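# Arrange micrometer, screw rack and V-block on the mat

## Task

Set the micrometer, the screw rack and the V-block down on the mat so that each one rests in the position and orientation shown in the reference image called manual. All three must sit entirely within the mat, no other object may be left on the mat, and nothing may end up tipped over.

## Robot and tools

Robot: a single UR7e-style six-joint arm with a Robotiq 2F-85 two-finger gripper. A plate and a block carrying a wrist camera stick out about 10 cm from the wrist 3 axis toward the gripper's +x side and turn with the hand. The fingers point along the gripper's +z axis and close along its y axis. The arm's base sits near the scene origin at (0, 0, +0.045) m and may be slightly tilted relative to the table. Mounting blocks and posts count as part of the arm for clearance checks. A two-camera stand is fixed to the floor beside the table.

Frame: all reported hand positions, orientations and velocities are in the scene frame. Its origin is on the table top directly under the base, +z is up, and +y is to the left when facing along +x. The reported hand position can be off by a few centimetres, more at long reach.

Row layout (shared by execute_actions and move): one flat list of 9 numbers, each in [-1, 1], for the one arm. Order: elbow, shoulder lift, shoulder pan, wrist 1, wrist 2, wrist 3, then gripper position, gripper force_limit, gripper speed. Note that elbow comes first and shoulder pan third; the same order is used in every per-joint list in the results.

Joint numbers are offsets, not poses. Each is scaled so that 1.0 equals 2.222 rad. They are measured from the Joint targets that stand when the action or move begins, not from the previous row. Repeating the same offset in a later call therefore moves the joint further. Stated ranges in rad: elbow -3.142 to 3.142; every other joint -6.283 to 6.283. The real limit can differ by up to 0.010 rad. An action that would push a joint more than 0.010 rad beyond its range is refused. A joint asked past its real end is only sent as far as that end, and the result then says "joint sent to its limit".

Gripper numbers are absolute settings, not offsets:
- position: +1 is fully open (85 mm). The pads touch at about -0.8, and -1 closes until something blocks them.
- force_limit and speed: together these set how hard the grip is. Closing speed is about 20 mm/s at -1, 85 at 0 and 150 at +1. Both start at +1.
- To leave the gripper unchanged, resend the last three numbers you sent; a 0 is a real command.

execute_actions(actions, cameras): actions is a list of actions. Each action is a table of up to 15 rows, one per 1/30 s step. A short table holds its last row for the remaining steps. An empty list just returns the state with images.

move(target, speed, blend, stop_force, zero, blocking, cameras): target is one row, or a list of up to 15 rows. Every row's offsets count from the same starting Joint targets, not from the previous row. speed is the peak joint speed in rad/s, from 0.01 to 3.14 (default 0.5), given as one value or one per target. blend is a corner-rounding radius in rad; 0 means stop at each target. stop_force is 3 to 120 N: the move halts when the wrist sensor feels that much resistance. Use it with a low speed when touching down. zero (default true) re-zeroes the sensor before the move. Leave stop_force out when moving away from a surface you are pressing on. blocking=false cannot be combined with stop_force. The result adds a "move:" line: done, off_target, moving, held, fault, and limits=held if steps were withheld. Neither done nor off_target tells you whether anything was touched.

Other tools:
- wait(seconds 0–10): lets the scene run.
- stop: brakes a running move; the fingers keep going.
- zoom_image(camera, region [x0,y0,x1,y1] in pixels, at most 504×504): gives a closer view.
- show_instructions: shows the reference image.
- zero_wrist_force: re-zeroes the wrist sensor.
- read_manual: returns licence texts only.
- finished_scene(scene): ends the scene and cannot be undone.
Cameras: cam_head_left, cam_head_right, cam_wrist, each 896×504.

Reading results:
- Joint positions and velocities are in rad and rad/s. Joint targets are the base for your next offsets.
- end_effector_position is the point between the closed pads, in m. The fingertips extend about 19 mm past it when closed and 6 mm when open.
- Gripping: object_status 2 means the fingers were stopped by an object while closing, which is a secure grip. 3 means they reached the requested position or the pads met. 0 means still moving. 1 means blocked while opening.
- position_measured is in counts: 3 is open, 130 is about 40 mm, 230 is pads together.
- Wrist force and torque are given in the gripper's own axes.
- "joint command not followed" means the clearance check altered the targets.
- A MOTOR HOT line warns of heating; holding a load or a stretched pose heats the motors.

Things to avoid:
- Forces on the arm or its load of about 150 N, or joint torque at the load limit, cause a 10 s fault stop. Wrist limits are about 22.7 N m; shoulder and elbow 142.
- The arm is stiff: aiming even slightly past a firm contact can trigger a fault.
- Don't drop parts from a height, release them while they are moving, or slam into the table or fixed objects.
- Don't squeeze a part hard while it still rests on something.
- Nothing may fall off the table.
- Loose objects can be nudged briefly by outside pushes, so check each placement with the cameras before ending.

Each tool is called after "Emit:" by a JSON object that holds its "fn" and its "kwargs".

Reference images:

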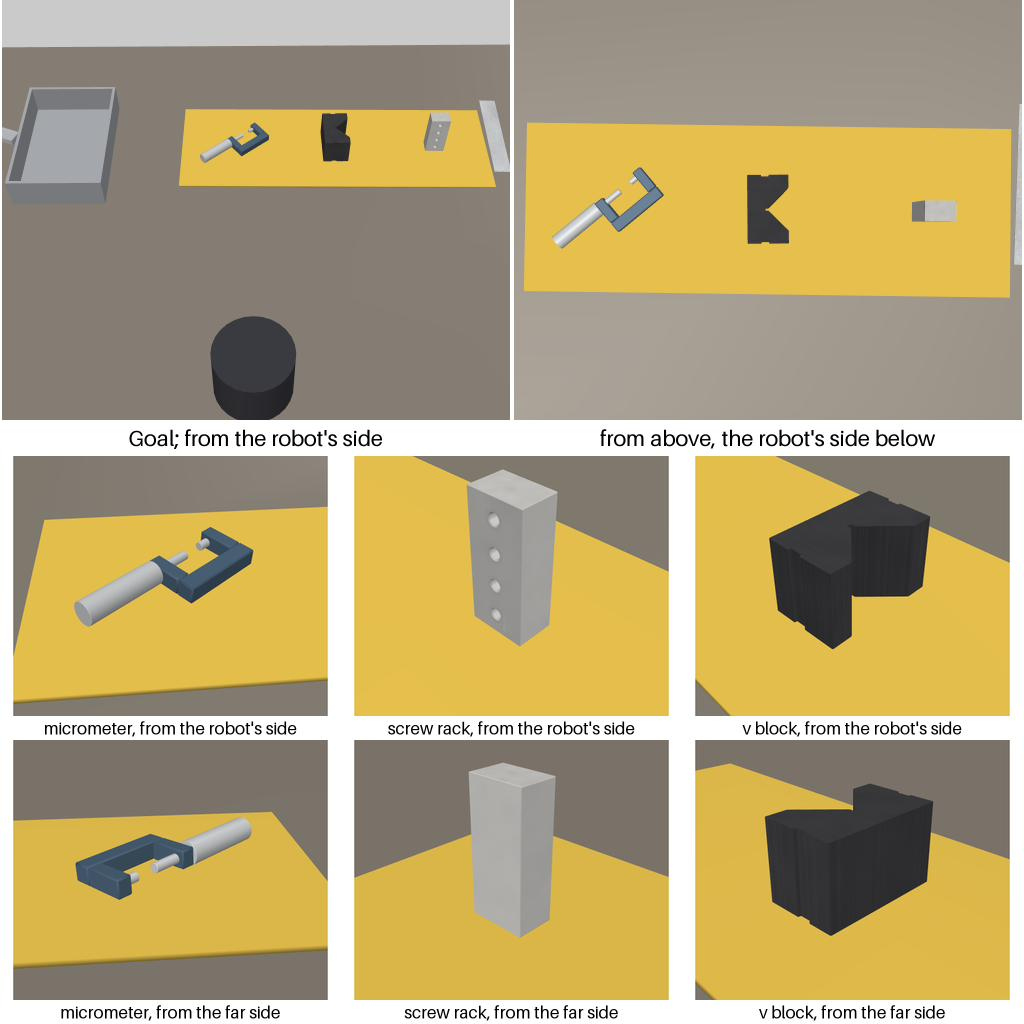

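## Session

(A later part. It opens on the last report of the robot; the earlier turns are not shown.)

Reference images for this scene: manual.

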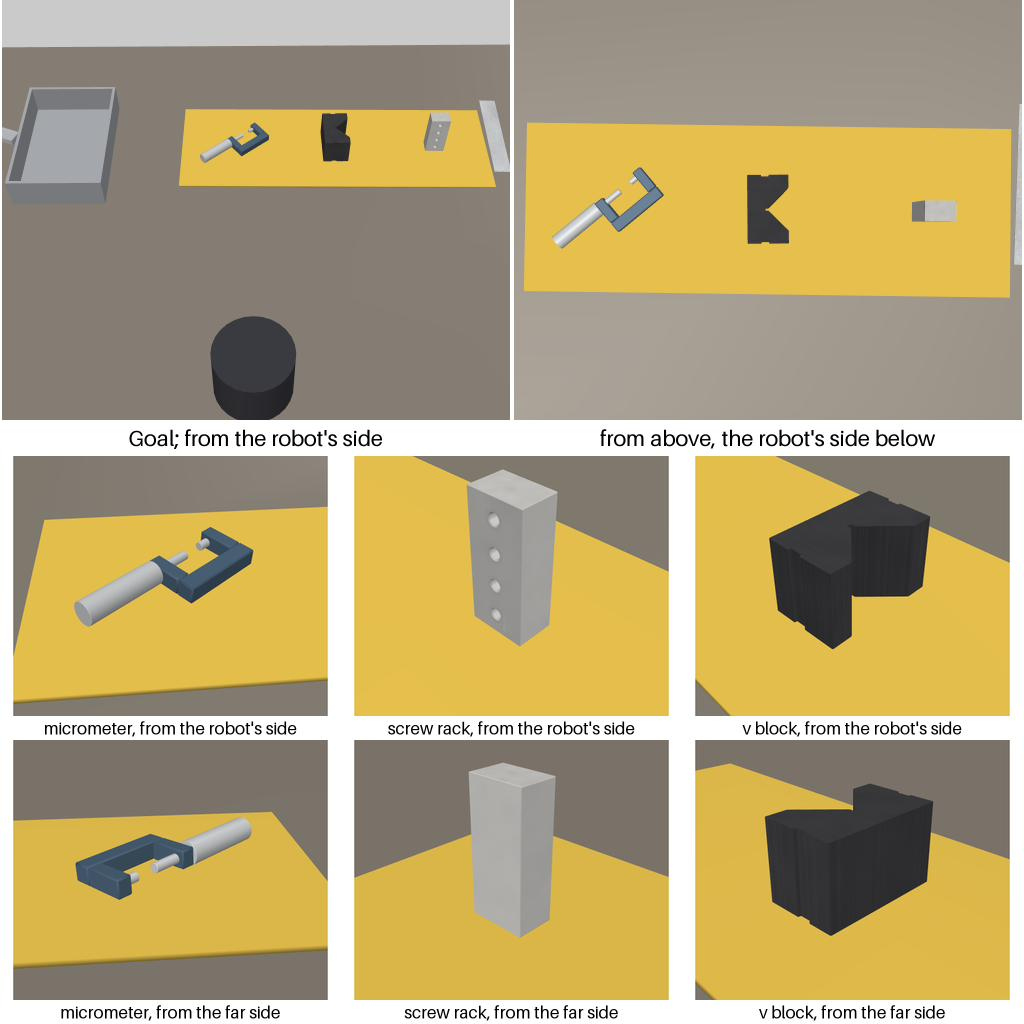

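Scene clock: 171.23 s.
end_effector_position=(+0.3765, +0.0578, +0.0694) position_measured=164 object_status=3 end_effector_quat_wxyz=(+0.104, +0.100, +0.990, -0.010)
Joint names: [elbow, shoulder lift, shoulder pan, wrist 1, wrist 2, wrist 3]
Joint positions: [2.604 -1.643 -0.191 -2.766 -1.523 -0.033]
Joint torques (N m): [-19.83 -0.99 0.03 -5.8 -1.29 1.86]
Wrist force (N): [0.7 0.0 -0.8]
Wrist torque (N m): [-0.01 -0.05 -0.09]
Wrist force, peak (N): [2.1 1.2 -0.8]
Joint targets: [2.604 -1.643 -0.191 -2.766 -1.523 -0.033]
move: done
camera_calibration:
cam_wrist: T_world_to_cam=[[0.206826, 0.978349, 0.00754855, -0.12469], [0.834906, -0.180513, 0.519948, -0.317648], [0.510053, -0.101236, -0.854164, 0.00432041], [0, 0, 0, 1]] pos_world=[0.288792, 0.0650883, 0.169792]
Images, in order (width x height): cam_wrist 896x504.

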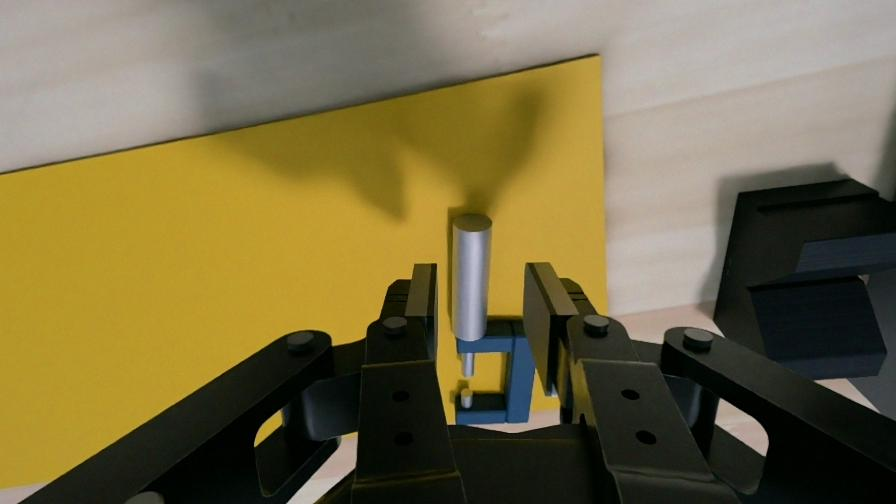

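Emit:
{"fn": "move", "kwargs": {"target": [0.0064, 0.0817, 0.0031, -0.0879, -0.0006, 0.0031, -0.28, -1, -1], "speed": 0.08, "stop_force": 4, "cameras": ["cam_wrist"]}}

Scene clock: 175.47 s.
end_effector_position=(+0.3845, +0.0564, +0.0300) position_measured=164 object_status=3 end_effector_quat_wxyz=(+0.104, +0.100, +0.990, -0.010)
Joint names: [elbow, shoulder lift, shoulder pan, wrist 1, wrist 2, wrist 3]
Joint positions: [2.618 -1.461 -0.184 -2.961 -1.524 -0.026]
Joint torques (N m): [-11.94 -29.87 6.34 -0.46 -2.04 0.77]
Wrist force (N): [0.5 0.0 -0.8]
Wrist torque (N m): [-0.06 -0.06 -0.03]
Wrist force, peak (N): [1.2 0.7 -1.0]
Joint targets: [2.618 -1.461 -0.184 -2.961 -1.524 -0.026]
move: done
camera_calibration:
cam_wrist: T_world_to_cam=[[0.207118, 0.978286, 0.00769843, -0.124803], [0.835207, -0.180913, 0.519326, -0.304213], [0.509442, -0.101132, -0.854542, -0.0332949], [0, 0, 0, 1]] pos_world=[0.296892, 0.0636894, 0.130495]
Images, in order (width x height): cam_wrist 896x504.

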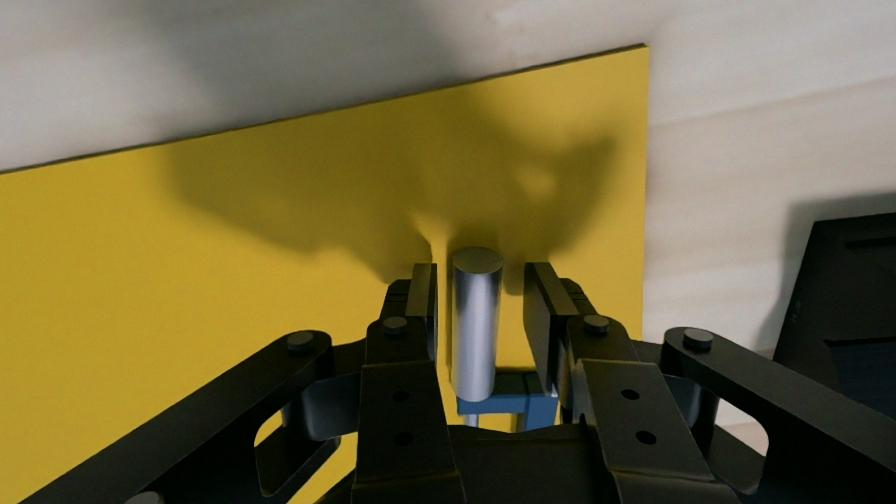

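Emit:
{"fn": "move", "kwargs": {"target": [0, 0, 0, 0, 0, 0, -1, -1, -1], "speed": 0.1, "cameras": ["cam_wrist"]}}

Scene clock: 176.77 s.
end_effector_position=(+0.3845, +0.0563, +0.0300) position_measured=194 object_status=0 end_effector_quat_wxyz=(+0.104, +0.100, +0.990, -0.010)
Joint names: [elbow, shoulder lift, shoulder pan, wrist 1, wrist 2, wrist 3]
Joint positions: [2.618 -1.461 -0.184 -2.961 -1.524 -0.026]
Joint torques (N m): [-23.89 -29.7 -3.32 -0.42 -1.36 -1.63]
Wrist force (N): [0.7 0.0 -0.9]
Wrist torque (N m): [-0.05 -0.08 -0.03]
Wrist force, peak (N): [1.2 -0.6 -1.4]
Joint targets: [2.618 -1.461 -0.184 -2.961 -1.524 -0.026]
move: done
camera_calibration:
cam_wrist: T_world_to_cam=[[0.207124, 0.978284, 0.00772704, -0.124808], [0.835134, -0.180919, 0.519442, -0.304206], [0.50956, -0.101136, -0.854471, -0.0333393], [0, 0, 0, 1]] pos_world=[0.296892, 0.0636894, 0.130494]
Images, in order (width x height): cam_wrist 896x504.

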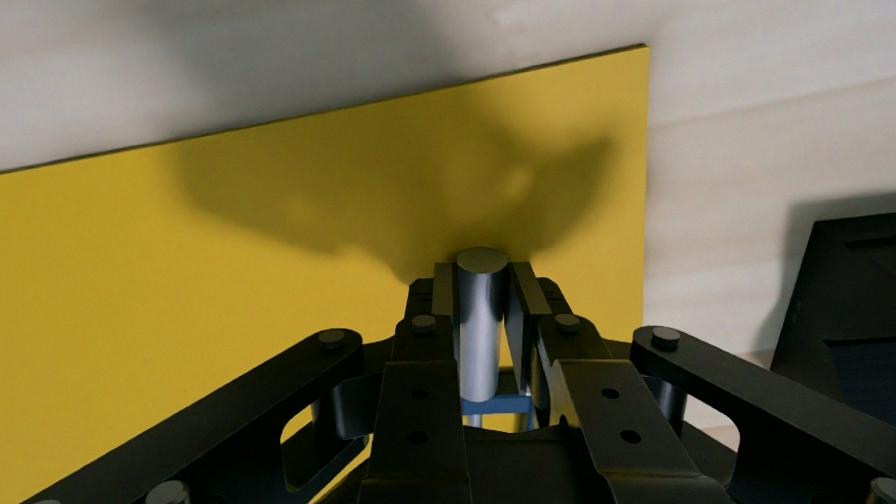

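Emit:
{"fn": "move", "kwargs": {"target": [[-0.0658, -0.1813, -0.0073, 0.2473, 0.0015, -0.0071, -1, -1, -1], [-0.3547, 0.0659, 0.0045, 0.6889, -0.0142, -0.0082, -1, -1, -1]], "speed": [0.3, 0.5], "blend": [0.05, 0], "cameras": ["cam_wrist", "cam_head_right"]}}

Scene clock: 185.90 s.
end_effector_position=(+0.3965, +0.0536, +0.1465) position_measured=194 object_status=2 end_effector_quat_wxyz=(-0.332, +0.095, +0.938, +0.034)
Joint names: [elbow, shoulder lift, shoulder pan, wrist 1, wrist 2, wrist 3]
Joint positions: [1.83 -1.315 -0.174 -1.431 -1.556 -0.044]
Joint torques (N m): [-18.32 -33.12 -1.58 1.85 1.56 -1.62]
Wrist force (N): [-2.4 -0.3 1.0]
Wrist torque (N m): [-0.04 0.06 0.07]
Wrist force, peak (N): [-3.2 0.1 0.9]
Joint targets: [1.830 -1.315 -0.174 -1.431 -1.556 -0.044]
move: done
camera_calibration:
cam_wrist: T_world_to_cam=[[0.2094, 0.97783, -0.000958312, -0.125109], [0.92078, -0.197513, -0.336382, -0.282863], [-0.329113, 0.0695561, -0.941725, 0.395931], [0, 0, 0, 1]] pos_world=[0.416958, 0.0389272, 0.277588]
Images, in order (width x height): cam_head_right 896x504, cam_wrist 896x504.

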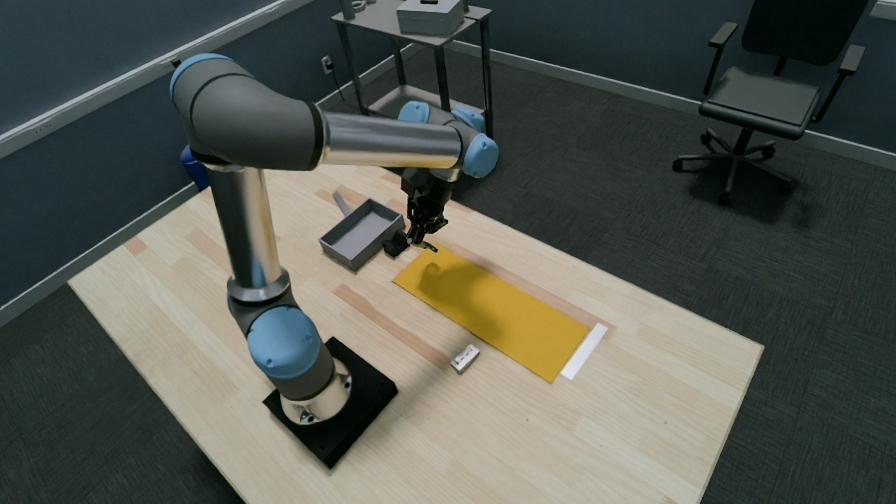

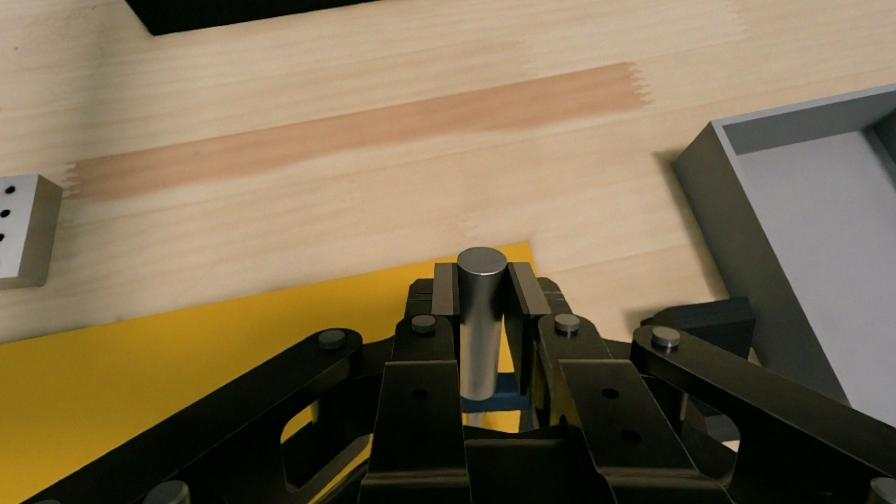

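Emit:
{"fn": "move", "kwargs": {"target": [[-0.2110, 0.2657, 0.0077, 0.3461, -0.0102, 0.0021, -1, -1, -1], [-0.2099, 0.2815, 0.0084, 0.3292, -0.0095, 0.0022, -1, -1, -1]], "speed": [0.4, 0.2], "blend": [0.02, 0], "cameras": ["cam_wrist", "cam_head_right", "cam_head_left"]}}

Scene clock: 195.13 s.
end_effector_position=(+0.4014, +0.0528, +0.1122) position_measured=194 object_status=2 end_effector_quat_wxyz=(+0.704, -0.071, -0.703, -0.072)
Joint names: [elbow, shoulder lift, shoulder pan, wrist 1, wrist 2, wrist 3]
Joint positions: [1.363 -0.689 -0.155 -0.699 -1.577 -0.039]
Joint torques (N m): [-24.98 -56.4 0.62 3.69 1.25 1.71]
Wrist force (N): [-4.1 -0.3 -1.4]
Wrist torque (N m): [-0.09 -0.07 0.13]
Wrist force, peak (N): [-6.5 0.1 -1.6]
Joint targets: [1.363 -0.689 -0.155 -0.699 -1.577 -0.039]
move: done; blend cut to 0.0188 rad at target 1
camera_calibration:
cam_wrist: T_world_to_cam=[[0.205006, 0.978731, -0.00757394, -0.122943], [0.321068, -0.0745572, -0.944117, 0.0032969], [-0.924602, 0.191118, -0.329524, 0.529215], [0, 0, 0, 1]] pos_world=[0.513459, 0.0194314, 0.17657]

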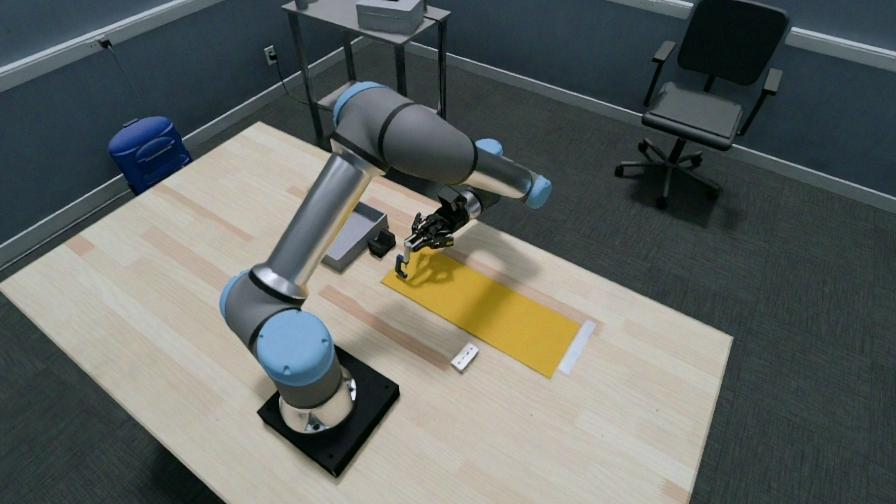

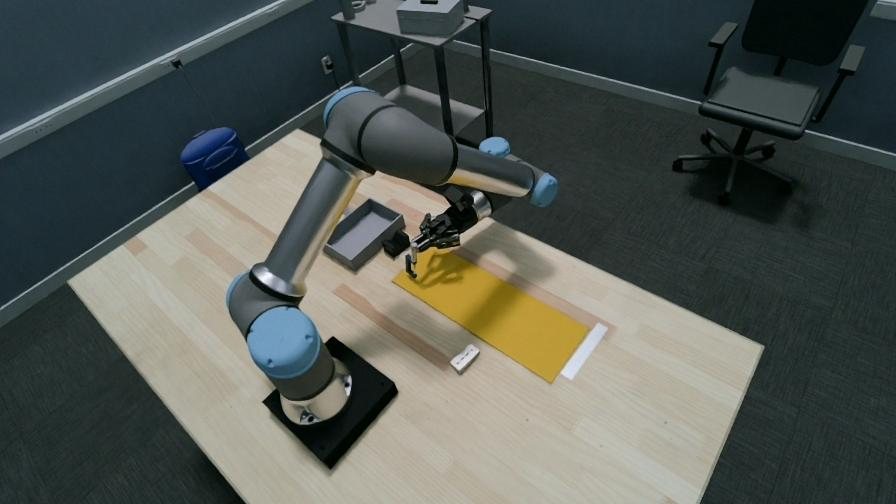

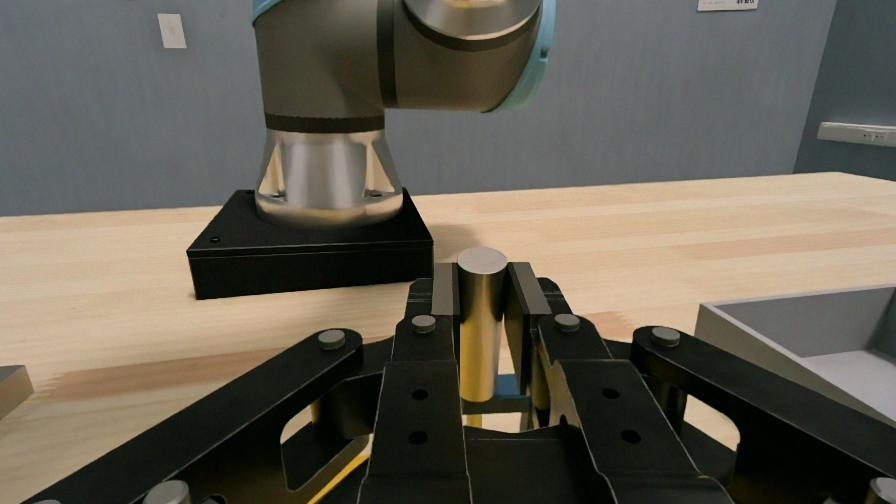

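Emit:
{"fn": "move", "kwargs": {"target": [0.0, 0.0119, 0.0003, -0.0122, 0.0004, 0.0, -1, -1, -1], "speed": 0.015, "stop_force": 4, "cameras": ["cam_wrist"]}}

Scene clock: 197.93 s.
end_effector_position=(+0.4015, +0.0527, +0.1005) position_measured=194 object_status=2 end_effector_quat_wxyz=(+0.704, -0.071, -0.703, -0.072)
Joint names: [elbow, shoulder lift, shoulder pan, wrist 1, wrist 2, wrist 3]
Joint positions: [1.363 -0.671 -0.155 -0.718 -1.576 -0.039]
Joint torques (N m): [-21.28 -61.81 7.78 4.78 0.85 0]
Wrist force (N): [0.3 -0.7 -1.7]
Wrist torque (N m): [-0.06 -0.05 0.12]
Wrist force, peak (N): [3.8 -0.6 -2.6]
Joint targets: [1.363 -0.671 -0.155 -0.718 -1.576 -0.039]
move: contact
camera_calibration:
cam_wrist: T_world_to_cam=[[0.205158, 0.9787, -0.00757552, -0.122932], [0.321807, -0.0747639, -0.943849, -0.00811997], [-0.924311, 0.1912, -0.330291, 0.525496], [0, 0, 0, 1]] pos_world=[0.513555, 0.0192319, 0.164971]
Images, in order (width x height): cam_wrist 896x504.

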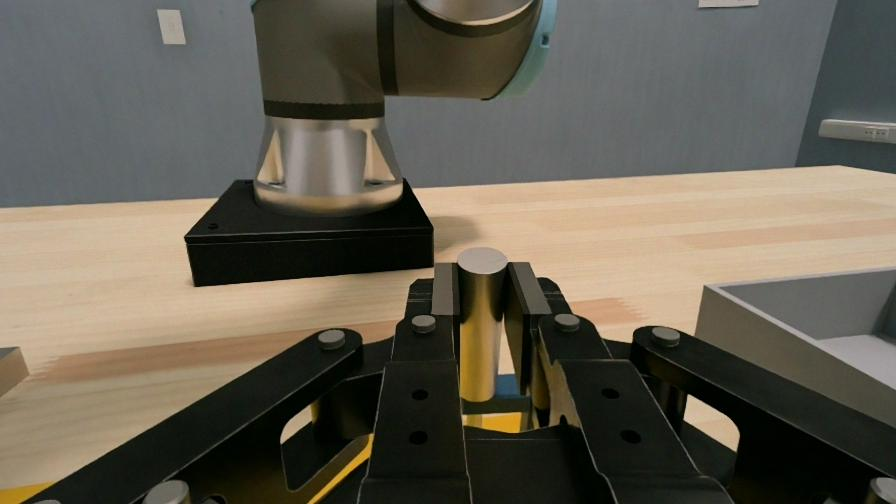

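Emit:
{"fn": "move", "kwargs": {"target": [[0.0133, -0.0491, -0.0015, -0.0818, 0.0029, -0.0006, -1, -1, -1], [0.0536, -0.1003, -0.0029, -0.1886, 0.0063, -0.0006, -1, -1, -1]], "speed": 0.12, "blend": [0.02, 0], "stop_force": 20, "cameras": ["cam_wrist", "cam_head_right"]}}

Scene clock: 204.33 s.
end_effector_position=(+0.4458, +0.0437, +0.0861) position_measured=194 object_status=2 end_effector_quat_wxyz=(-0.498, +0.087, +0.861, +0.051)
Joint names: [elbow, shoulder lift, shoulder pan, wrist 1, wrist 2, wrist 3]
Joint positions: [1.482 -0.894 -0.161 -1.137 -1.562 -0.04]
Joint torques (N m): [-28.96 -35.36 -8.51 2.35 -0.16 -1.15]
Wrist force (N): [-1.5 0.2 -0.3]
Wrist torque (N m): [-0.01 -0.05 0.09]
Wrist force, peak (N): [10.4 -0.7 -10.9]
Joint targets: [1.482 -0.894 -0.161 -1.137 -1.562 -0.040]
move: done
camera_calibration:
cam_wrist: T_world_to_cam=[[0.207788, 0.978166, -0.00396848, -0.124803], [0.740656, -0.159982, -0.65256, -0.244678], [-0.638947, 0.132655, -0.757727, 0.47554], [0, 0, 0, 1]] pos_world=[0.510999, 0.0198514, 0.200167]
Images, in order (width x height): cam_head_right 896x504, cam_wrist 896x504.

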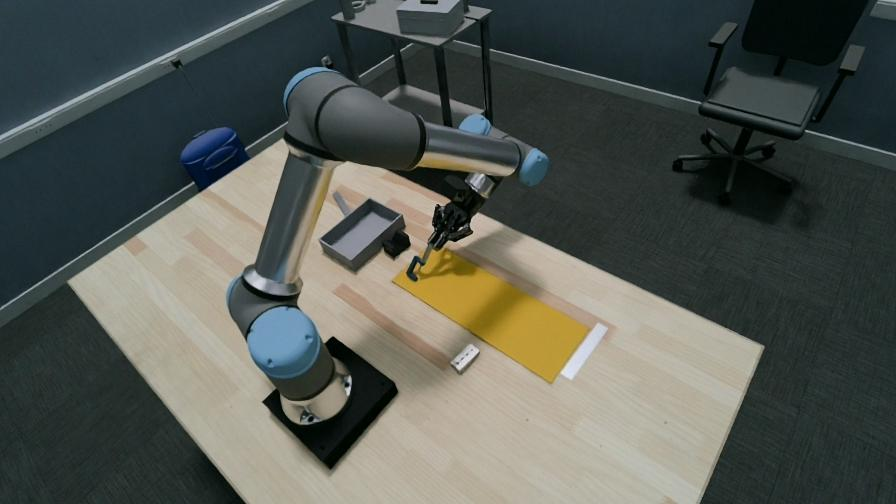

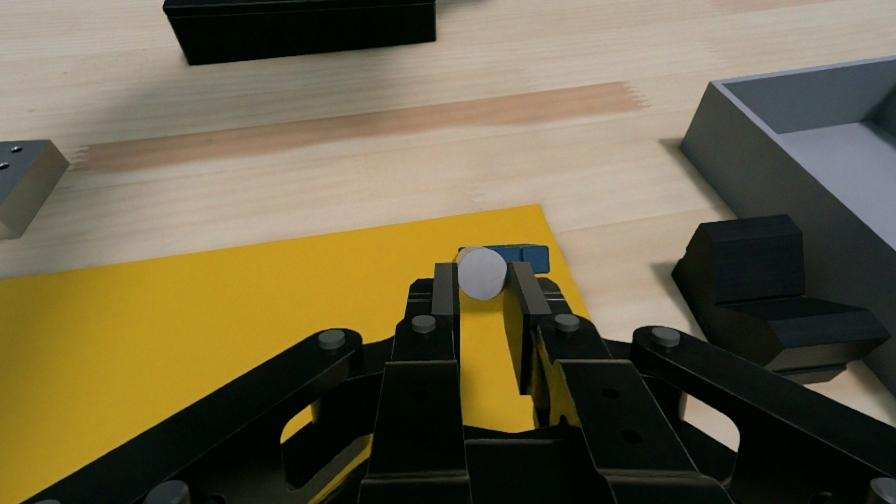

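Emit:
{"fn": "move", "kwargs": {"target": [[0.0665, -0.0527, -0.0015, -0.1314, 0.0037, 0.0006, -1, -1, -1], [0.1541, -0.1041, -0.0027, -0.2853, 0.0074, 0.0021, -1, -1, -1]], "speed": 0.15, "blend": [0.03, 0], "stop_force": 20, "cameras": ["cam_wrist"]}}

Scene clock: 210.13 s.
end_effector_position=(+0.4678, +0.0390, +0.0487) position_measured=194 object_status=2 end_effector_quat_wxyz=(-0.258, +0.097, +0.961, +0.027)
Joint names: [elbow, shoulder lift, shoulder pan, wrist 1, wrist 2, wrist 3]
Joint positions: [1.825 -1.125 -0.167 -1.771 -1.546 -0.036]
Joint torques (N m): [-29.8 -26.57 -10.59 -0.72 0.09 1]
Wrist force (N): [-1.3 0.4 0.5]
Wrist torque (N m): [-0.01 0.08 0.13]
Wrist force, peak (N): [-1.6 0.1 -2.3]
Joint targets: [1.825 -1.125 -0.167 -1.771 -1.546 -0.036]
move: done
camera_calibration:
cam_wrist: T_world_to_cam=[[0.209426, 0.977824, 0.000944847, -0.125916], [0.960676, -0.205573, -0.186659, -0.410022], [-0.182325, 0.0399989, -0.982424, 0.262734], [0, 0, 0, 1]] pos_world=[0.468171, 0.0283255, 0.181701]
Images, in order (width x height): cam_wrist 896x504.

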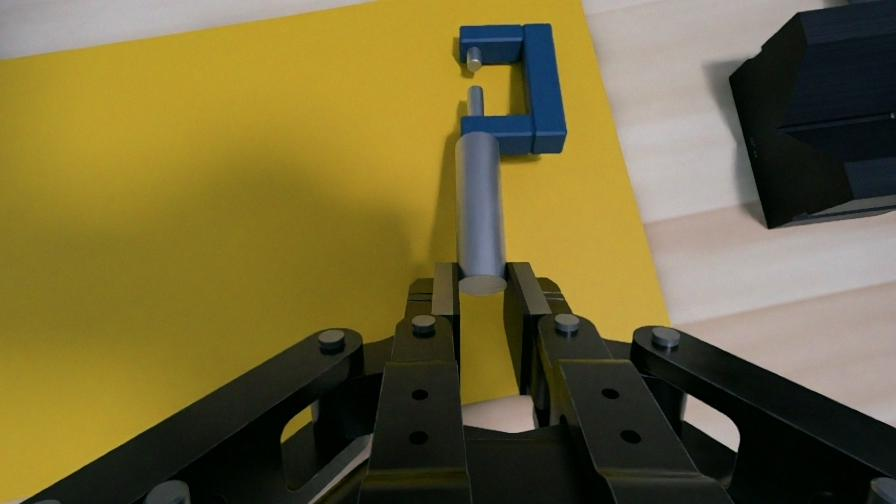

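Emit:
{"fn": "move", "kwargs": {"target": [[0.0977, -0.0488, -0.0014, -0.1671, 0.0036, 0.0024, -1, -1, -1], [0.1309, -0.0600, -0.0018, -0.2284, 0.0047, 0.0033, -1, -1, -1]], "speed": [0.15, 0.06], "blend": [0.02, 0], "stop_force": 8, "cameras": ["cam_wrist"]}}

Scene clock: 216.53 s.
end_effector_position=(+0.4678, +0.0392, +0.0301) position_measured=194 object_status=2 end_effector_quat_wxyz=(-0.087, +0.100, +0.991, +0.009)
Joint names: [elbow, shoulder lift, shoulder pan, wrist 1, wrist 2, wrist 3]
Joint positions: [2.116 -1.258 -0.171 -2.278 -1.535 -0.028]
Joint torques (N m): [-28.46 -19.83 -11.94 0 1.76 1.57]
Wrist force (N): [0.5 0.7 -0.1]
Wrist torque (N m): [0.08 -0.06 -0.05]
Wrist force, peak (N): [-2.0 0.4 -0.7]
Joint targets: [2.116 -1.258 -0.171 -2.278 -1.535 -0.028]
move: done
camera_calibration:
cam_wrist: T_world_to_cam=[[0.209368, 0.977826, 0.00450109, -0.126197], [0.96483, -0.20733, 0.161608, -0.425812], [0.158957, -0.0294927, -0.986845, 0.0876504], [0, 0, 0, 1]] pos_world=[0.423325, 0.0377007, 0.15588]
Images, in order (width x height): cam_wrist 896x504.

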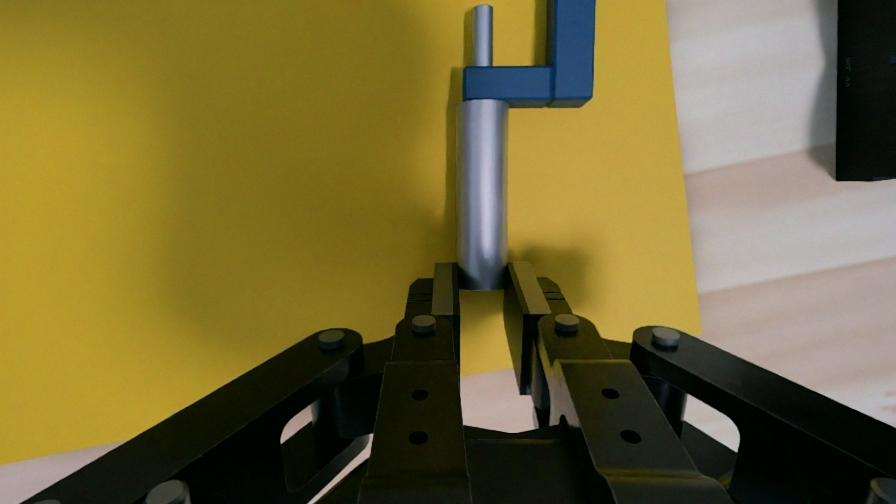

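Emit:
{"fn": "move", "kwargs": {"target": [[-0.0303, -0.0643, -0.0027, 0.0944, -0.0007, -0.0030, -1, -1, -1], [0.0562, -0.1229, 0.0221, -0.0018, -0.0277, -0.5275, -1, -1, -1]], "speed": [0.2, 0.6], "blend": [0.03, 0], "cameras": ["cam_wrist"]}}

Emit:
{"fn": "execute_actions", "kwargs": {"actions": [], "cameras": ["cam_head_right"]}}

Scene clock: 227.17 s.
end_effector_position=(+0.4326, +0.0546, +0.1044) position_measured=194 object_status=2 end_effector_quat_wxyz=(-0.030, -0.490, +0.871, -0.017) end_effector_velocity=(+0.000, -0.001, -0.001) end_effector_angular_velocity=(+0.002, +0.003, +0.004)
Joint names: [elbow, shoulder lift, shoulder pan, wrist 1, wrist 2, wrist 3]
Joint positions: [2.241 -1.531 -0.122 -2.282 -1.597 -1.2]
Joint velocities: [0 0.001 -0.003 0.002 0.001 -0.007]
Joint torques (N m): [-30.96 -11.29 -7.28 -0.25 2.21 -1.66]
Wrist force (N): [-0.4 1.2 -0.3]
Wrist torque (N m): [0.00 0.04 0.14]
Wrist force, peak (N): [0.0 0.0 1.8]
Joint targets: [2.241 -1.531 -0.122 -2.282 -1.597 -1.201]
move: done
camera_calibration:
cam_wrist: T_world_to_cam=[[-0.850512, 0.525939, 0.00427753, 0.348934], [0.507988, 0.819321, 0.265823, -0.270022], [0.136302, 0.228259, -0.964012, 0.160476], [0, 0, 0, 1]] pos_world=[0.412067, 0.00108703, 0.224986]
Images, in order (width x height): cam_wrist 896x504.

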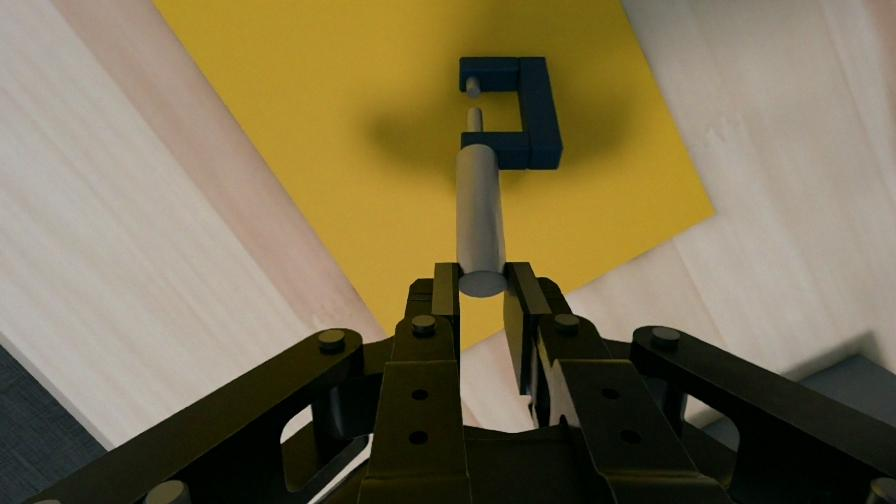

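Scene clock: 227.17 s.
end_effector_position=(+0.4326, +0.0546, +0.1044) position_measured=194 object_status=2 end_effector_quat_wxyz=(-0.030, -0.490, +0.871, -0.017) end_effector_velocity=(+0.000, -0.001, -0.001) end_effector_angular_velocity=(+0.002, +0.003, +0.004)
Joint names: [elbow, shoulder lift, shoulder pan, wrist 1, wrist 2, wrist 3]
Joint positions: [2.241 -1.531 -0.122 -2.282 -1.597 -1.2]
Joint velocities: [0 0.001 -0.003 0.002 0.001 -0.007]
Joint torques (N m): [-30.96 -11.29 -7.28 -0.25 2.21 -1.66]
Motor temperatures (°C): [40 36 37 41 39 34]
Wrist force (N): [-0.4 1.2 -0.3]
Wrist torque (N m): [0.00 0.04 0.14]
Wrist force, peak (N): [-0.4 1.2 -0.3]
Joint targets: [2.241 -1.531 -0.122 -2.282 -1.597 -1.201]
Tool commands: gripper/position=-1.0 gripper/force_limit=-1.0 gripper/speed=-1.0
Images, in order (width x height): cam_head_right 896x504.

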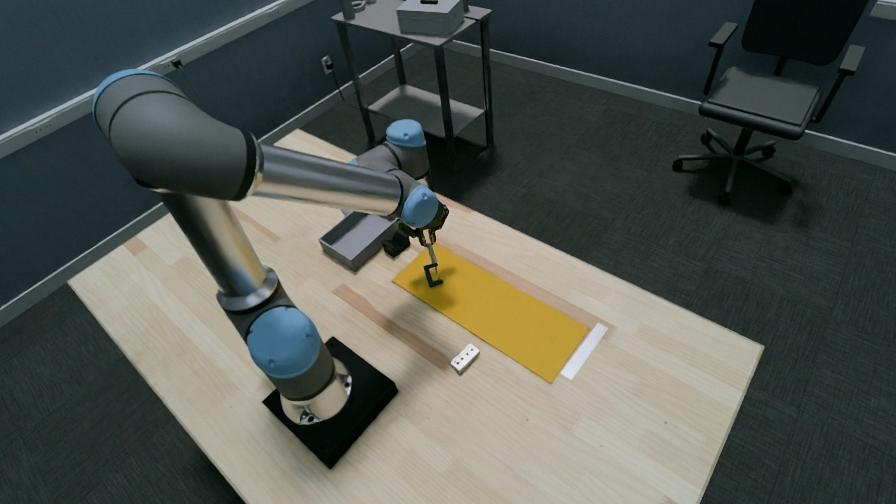

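Emit:
{"fn": "execute_actions", "kwargs": {"actions": [], "cameras": ["cam_wrist"]}}

Emit:
{"fn": "zoom_image", "kwargs": {"camera": "cam_wrist", "region": [380, 40, 620, 320]}}

Scene clock: 230.87 s.
end_effector_position=(+0.4327, +0.0546, +0.1044) position_measured=194 object_status=2 end_effector_quat_wxyz=(-0.030, -0.490, +0.871, -0.017)
Joint names: [elbow, shoulder lift, shoulder pan, wrist 1, wrist 2, wrist 3]
Joint positions: [2.241 -1.531 -0.122 -2.282 -1.597 -1.201]
Joint velocities: within noise
Joint torques (N m): [-30.44 -9.56 -11.83 -0.52 2.18 -1.44]
Motor temperatures (°C): [40 36 37 41 39 34]
Wrist force (N): [-0.3 1.2 -0.4]
Wrist torque (N m): [0.01 0.00 0.13]
Wrist force, peak (N): [-0.7 1.4 -0.5]
Joint targets: [2.241 -1.531 -0.122 -2.282 -1.597 -1.201]
Tool commands: gripper/position=-1.0 gripper/force_limit=-1.0 gripper/speed=-1.0
camera_calibration:
cam_wrist: T_world_to_cam=[[-0.850582, 0.525824, 0.00443756, 0.349066], [0.507895, 0.819334, 0.265958, -0.269956], [0.136211, 0.228473, -0.963974, 0.160417], [0, 0, 0, 1]] pos_world=[0.412168, 0.00098655, 0.224886]
Images, in order (width x height): cam_wrist 896x504.

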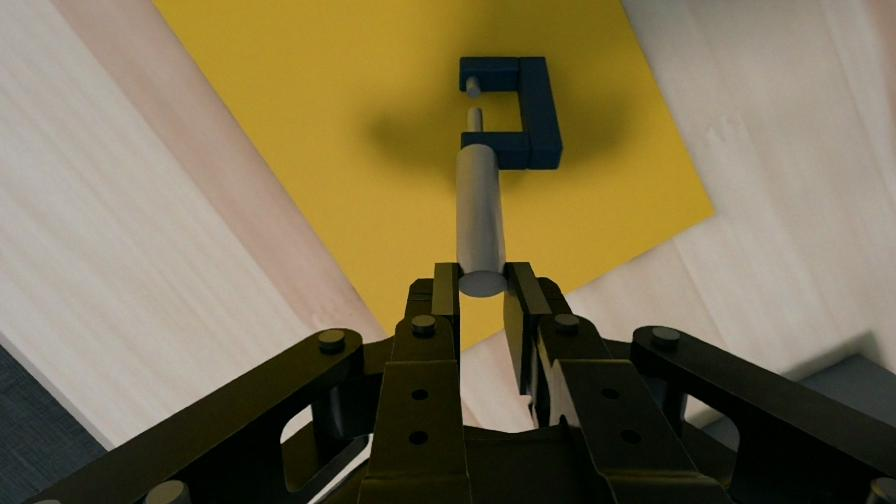

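Scaled by 1.800 from the camera's 896x504 image, which has a finer 1280x720 frame.

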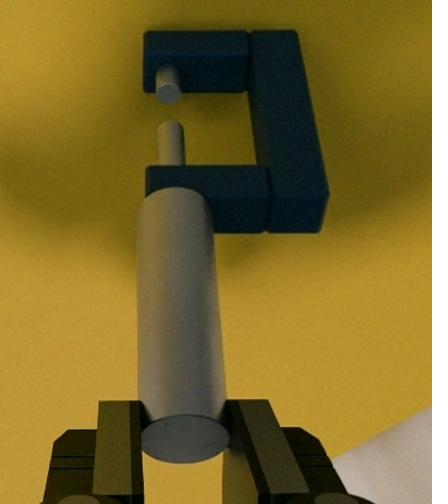

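Emit:
{"fn": "move", "kwargs": {"target": [0.0710, -0.0861, 0.0238, -0.0533, -0.0266, -0.5255, -1, -1, -1], "speed": 0.35, "cameras": ["cam_wrist"]}}

Scene clock: 237.17 s.
end_effector_position=(+0.3934, +0.0673, +0.1299) position_measured=194 object_status=2 end_effector_quat_wxyz=(+0.037, +0.897, -0.433, +0.079)
Joint names: [elbow, shoulder lift, shoulder pan, wrist 1, wrist 2, wrist 3]
Joint positions: [2.398 -1.723 -0.069 -2.401 -1.656 -2.368]
Joint torques (N m): [-32.36 -2.47 -5.54 -0.64 1.51 -1.71]
Wrist force (N): [-0.6 0.0 0.6]
Wrist torque (N m): [-0.05 -0.07 0.13]
Wrist force, peak (N): [-1.0 0.7 1.8]
Joint targets: [2.398 -1.723 -0.069 -2.401 -1.656 -2.368]
move: done
camera_calibration:
cam_wrist: T_world_to_cam=[[-0.787811, -0.615914, 0.00207493, 0.361316], [-0.607471, 0.777559, 0.162422, 0.187841], [-0.101651, 0.126697, -0.986719, 0.2908], [0, 0, 0, 1]] pos_world=[0.428316, 0.0396383, 0.255679]
Images, in order (width x height): cam_wrist 896x504.

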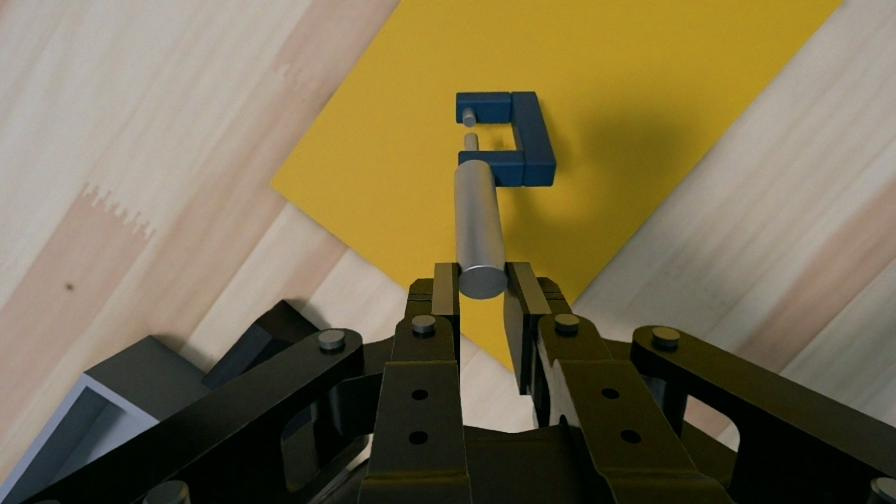

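Emit:
{"fn": "move", "kwargs": {"target": [0.0157, 0.0279, 0.0011, -0.0426, -0.0002, 0.0010, -1, -1, -1], "speed": 0.04, "stop_force": 3, "cameras": ["cam_wrist"]}}

Scene clock: 241.57 s.
end_effector_position=(+0.3929, +0.0673, +0.1043) position_measured=194 object_status=2 end_effector_quat_wxyz=(+0.038, +0.898, -0.432, +0.078)
Joint names: [elbow, shoulder lift, shoulder pan, wrist 1, wrist 2, wrist 3]
Joint positions: [2.433 -1.661 -0.067 -2.495 -1.656 -2.366]
Joint torques (N m): [-30.33 -28.58 7.4 -0.5 -2.76 1.3]
Wrist force (N): [-0.8 0.1 0.3]
Wrist torque (N m): [-0.02 -0.02 0.12]
Wrist force, peak (N): [-1.1 0.1 1.3]
Joint targets: [2.433 -1.661 -0.067 -2.495 -1.656 -2.366]
move: done
camera_calibration:
cam_wrist: T_world_to_cam=[[-0.787665, -0.616094, 0.00360693, 0.360807], [-0.60729, 0.777369, 0.164002, 0.191448], [-0.103845, 0.126988, -0.986453, 0.26638], [0, 0, 0, 1]] pos_world=[0.428121, 0.0396384, 0.230072]
Images, in order (width x height): cam_wrist 896x504.

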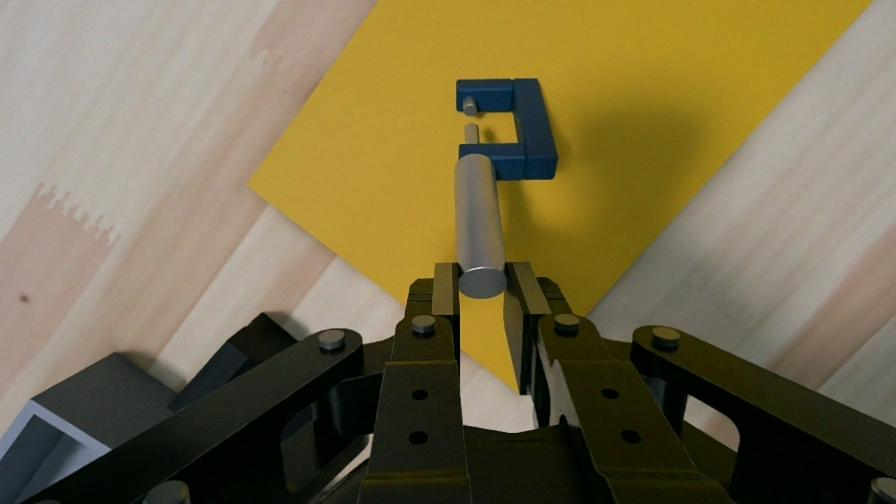

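Emit:
{"fn": "move", "kwargs": {"target": [[0.0180, 0.0230, 0.0135, -0.0402, -0.0023, 0.0133, -1, -1, -1], [0.0324, 0.0574, 0.0208, -0.0883, -0.0033, 0.0205, -1, -1, -1], [0.0390, 0.0856, 0.0216, -0.1231, -0.0035, 0.0214, -1, -1, -1]], "speed": 0.06, "blend": [0.01, 0.01, 0], "stop_force": 4, "cameras": ["cam_wrist"]}}

Scene clock: 250.90 s.
end_effector_position=(+0.3813, +0.0822, +0.0371) position_measured=194 object_status=2 end_effector_quat_wxyz=(+0.038, +0.898, -0.432, +0.078)
Joint names: [elbow, shoulder lift, shoulder pan, wrist 1, wrist 2, wrist 3]
Joint positions: [2.52 -1.47 -0.019 -2.769 -1.664 -2.318]
Joint torques (N m): [-24.59 -31.5 6.85 -0.33 -2.68 0.74]
Wrist force (N): [-0.5 0.0 -0.3]
Wrist torque (N m): [-0.05 -0.03 0.00]
Wrist force, peak (N): [-1.3 -0.2 -1.9]
Joint targets: [2.520 -1.470 -0.019 -2.769 -1.664 -2.318]
move: done
camera_calibration:
cam_wrist: T_world_to_cam=[[-0.787638, -0.616129, 0.00331716, 0.361113], [-0.607477, 0.777456, 0.162894, 0.183954], [-0.102943, 0.126286, -0.986638, 0.196667], [0, 0, 0, 1]] pos_world=[0.416419, 0.0546398, 0.162876]
Images, in order (width x height): cam_wrist 896x504.

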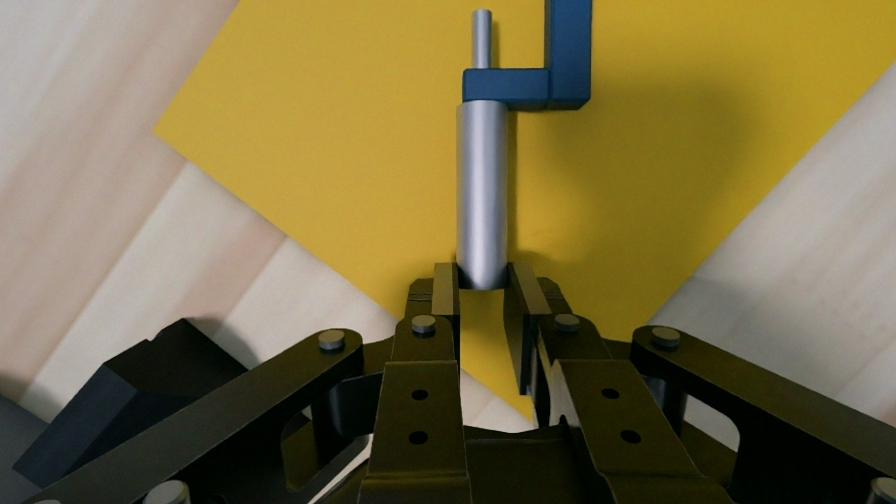

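Emit:
{"fn": "move", "kwargs": {"target": [0.0024, 0.0126, 0.0005, -0.0153, 0.0001, 0.0001, -1, -1, -1], "speed": 0.02, "stop_force": 3}}

Scene clock: 253.50 s.
end_effector_position=(+0.3815, +0.0824, +0.0294) position_measured=194 object_status=2 end_effector_quat_wxyz=(+0.037, +0.898, -0.432, +0.078)
Joint names: [elbow, shoulder lift, shoulder pan, wrist 1, wrist 2, wrist 3]
Joint positions: [2.525 -1.442 -0.018 -2.803 -1.664 -2.318]
Joint torques (N m): [-5.84 -32.5 10.23 -0.18 2.01 2.16]
Wrist force (N): [-0.6 -0.3 -0.3]
Wrist torque (N m): [-0.11 -0.01 -0.01]
Wrist force, peak (N): [-0.8 -0.5 -0.6]
Joint targets: [2.525 -1.442 -0.018 -2.803 -1.664 -2.318]
move: done

Emit:
{"fn": "move", "kwargs": {"target": [0.0006, 0.0030, 0.0001, -0.0038, 0.0, 0.0, -1, -1, -1], "speed": 0.01, "stop_force": 3, "cameras": ["cam_wrist"]}}

Scene clock: 255.30 s.
end_effector_position=(+0.3816, +0.0824, +0.0277) position_measured=194 object_status=2 end_effector_quat_wxyz=(+0.037, +0.898, -0.432, +0.079)
Joint names: [elbow, shoulder lift, shoulder pan, wrist 1, wrist 2, wrist 3]
Joint positions: [2.527 -1.436 -0.017 -2.812 -1.664 -2.318]
Joint torques (N m): [-2.9 -21.3 11.2 -2.49 1.98 1.83]
Wrist force (N): [-0.6 0.1 -0.2]
Wrist torque (N m): [-0.05 -0.01 -0.01]
Wrist force, peak (N): [-1.0 -0.3 -0.7]
Joint targets: [2.527 -1.436 -0.017 -2.811 -1.664 -2.318]
move: done
camera_calibration:
cam_wrist: T_world_to_cam=[[-0.786895, -0.617083, 0.00232949, 0.361243], [-0.608592, 0.776681, 0.162428, 0.185966], [-0.102041, 0.126396, -0.986718, 0.18701], [0, 0, 0, 1]] pos_world=[0.41652, 0.0548428, 0.153478]
Images, in order (width x height): cam_wrist 896x504.

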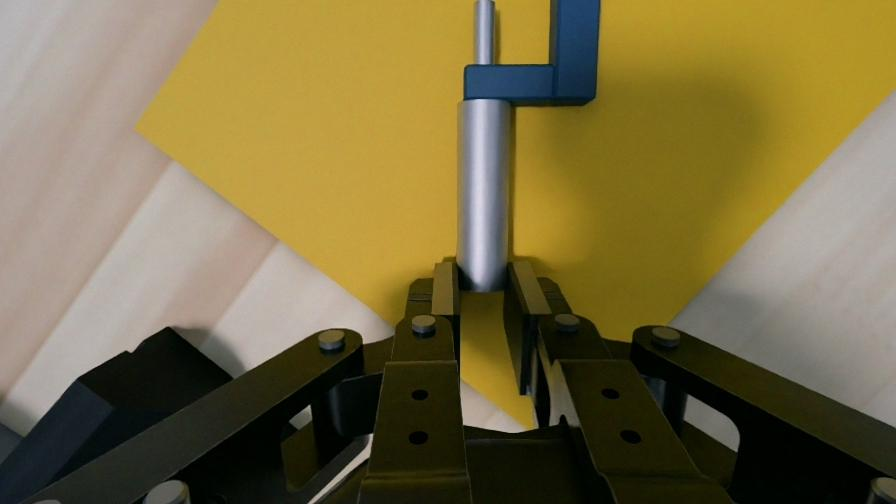

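Emit:
{"fn": "move", "kwargs": {"target": [0.0006, 0.0030, 0.0001, -0.0038, 0.0, 0.0, -1, -1, -1], "speed": 0.01, "stop_force": 3}}

Scene clock: 257.10 s.
end_effector_position=(+0.3816, +0.0825, +0.0259) position_measured=194 object_status=2 end_effector_quat_wxyz=(+0.037, +0.898, -0.432, +0.079)
Joint names: [elbow, shoulder lift, shoulder pan, wrist 1, wrist 2, wrist 3]
Joint positions: [2.528 -1.429 -0.017 -2.82 -1.664 -2.318]
Joint torques (N m): [-2.55 -20.18 10.24 -1.95 1.82 1.69]
Wrist force (N): [-1.0 0.4 -2.9]
Wrist torque (N m): [-0.05 0.02 -0.01]
Wrist force, peak (N): [-1.5 0.3 -3.1]
Joint targets: [2.528 -1.429 -0.017 -2.820 -1.664 -2.318]
move: done

Emit:
{"fn": "move", "kwargs": {"target": [[0, 0, 0, 0, 0, 0, -0.28, -1, -1], [-0.0167, -0.0799, 0.0068, 0.0980, -0.0010, 0.0074, -0.28, -1, -1]], "speed": [0.1, 0.25], "cameras": ["cam_wrist"]}}

Scene clock: 260.77 s.
end_effector_position=(+0.3764, +0.0896, +0.0756) position_measured=164 object_status=3 end_effector_quat_wxyz=(+0.037, +0.898, -0.432, +0.078)
Joint names: [elbow, shoulder lift, shoulder pan, wrist 1, wrist 2, wrist 3]
Joint positions: [2.491 -1.607 -0.002 -2.602 -1.666 -2.302]
Joint torques (N m): [-2.61 -12.04 -5.42 -4.56 -2.24 -1.62]
Wrist force (N): [-0.2 0.0 -0.6]
Wrist torque (N m): [0.03 -0.01 -0.02]
Wrist force, peak (N): [-1.3 0.5 -3.2]
Joint targets: [2.491 -1.607 -0.002 -2.602 -1.666 -2.302]
move: done
camera_calibration:
cam_wrist: T_world_to_cam=[[-0.787652, -0.616114, 0.00283081, 0.361646], [-0.607509, 0.777401, 0.163037, 0.168958], [-0.10265, 0.126697, -0.986616, 0.233065], [0, 0, 0, 1]] pos_world=[0.411419, 0.061939, 0.201376]
Images, in order (width x height): cam_wrist 896x504.

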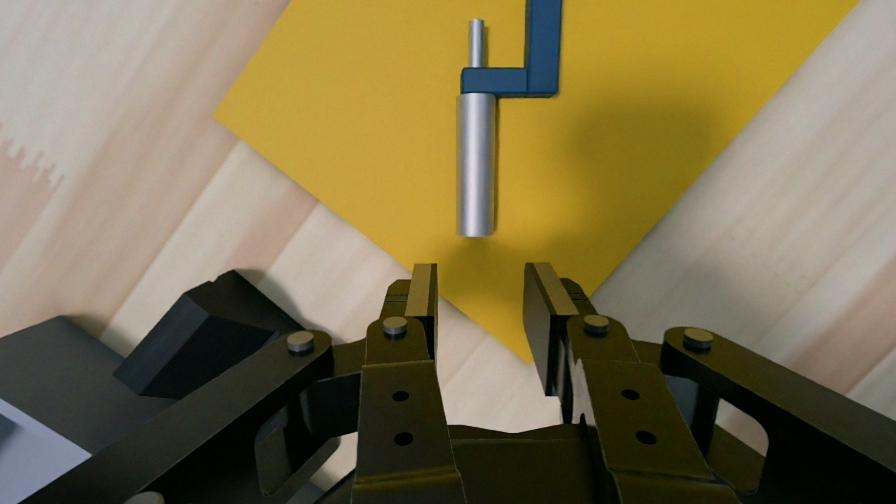

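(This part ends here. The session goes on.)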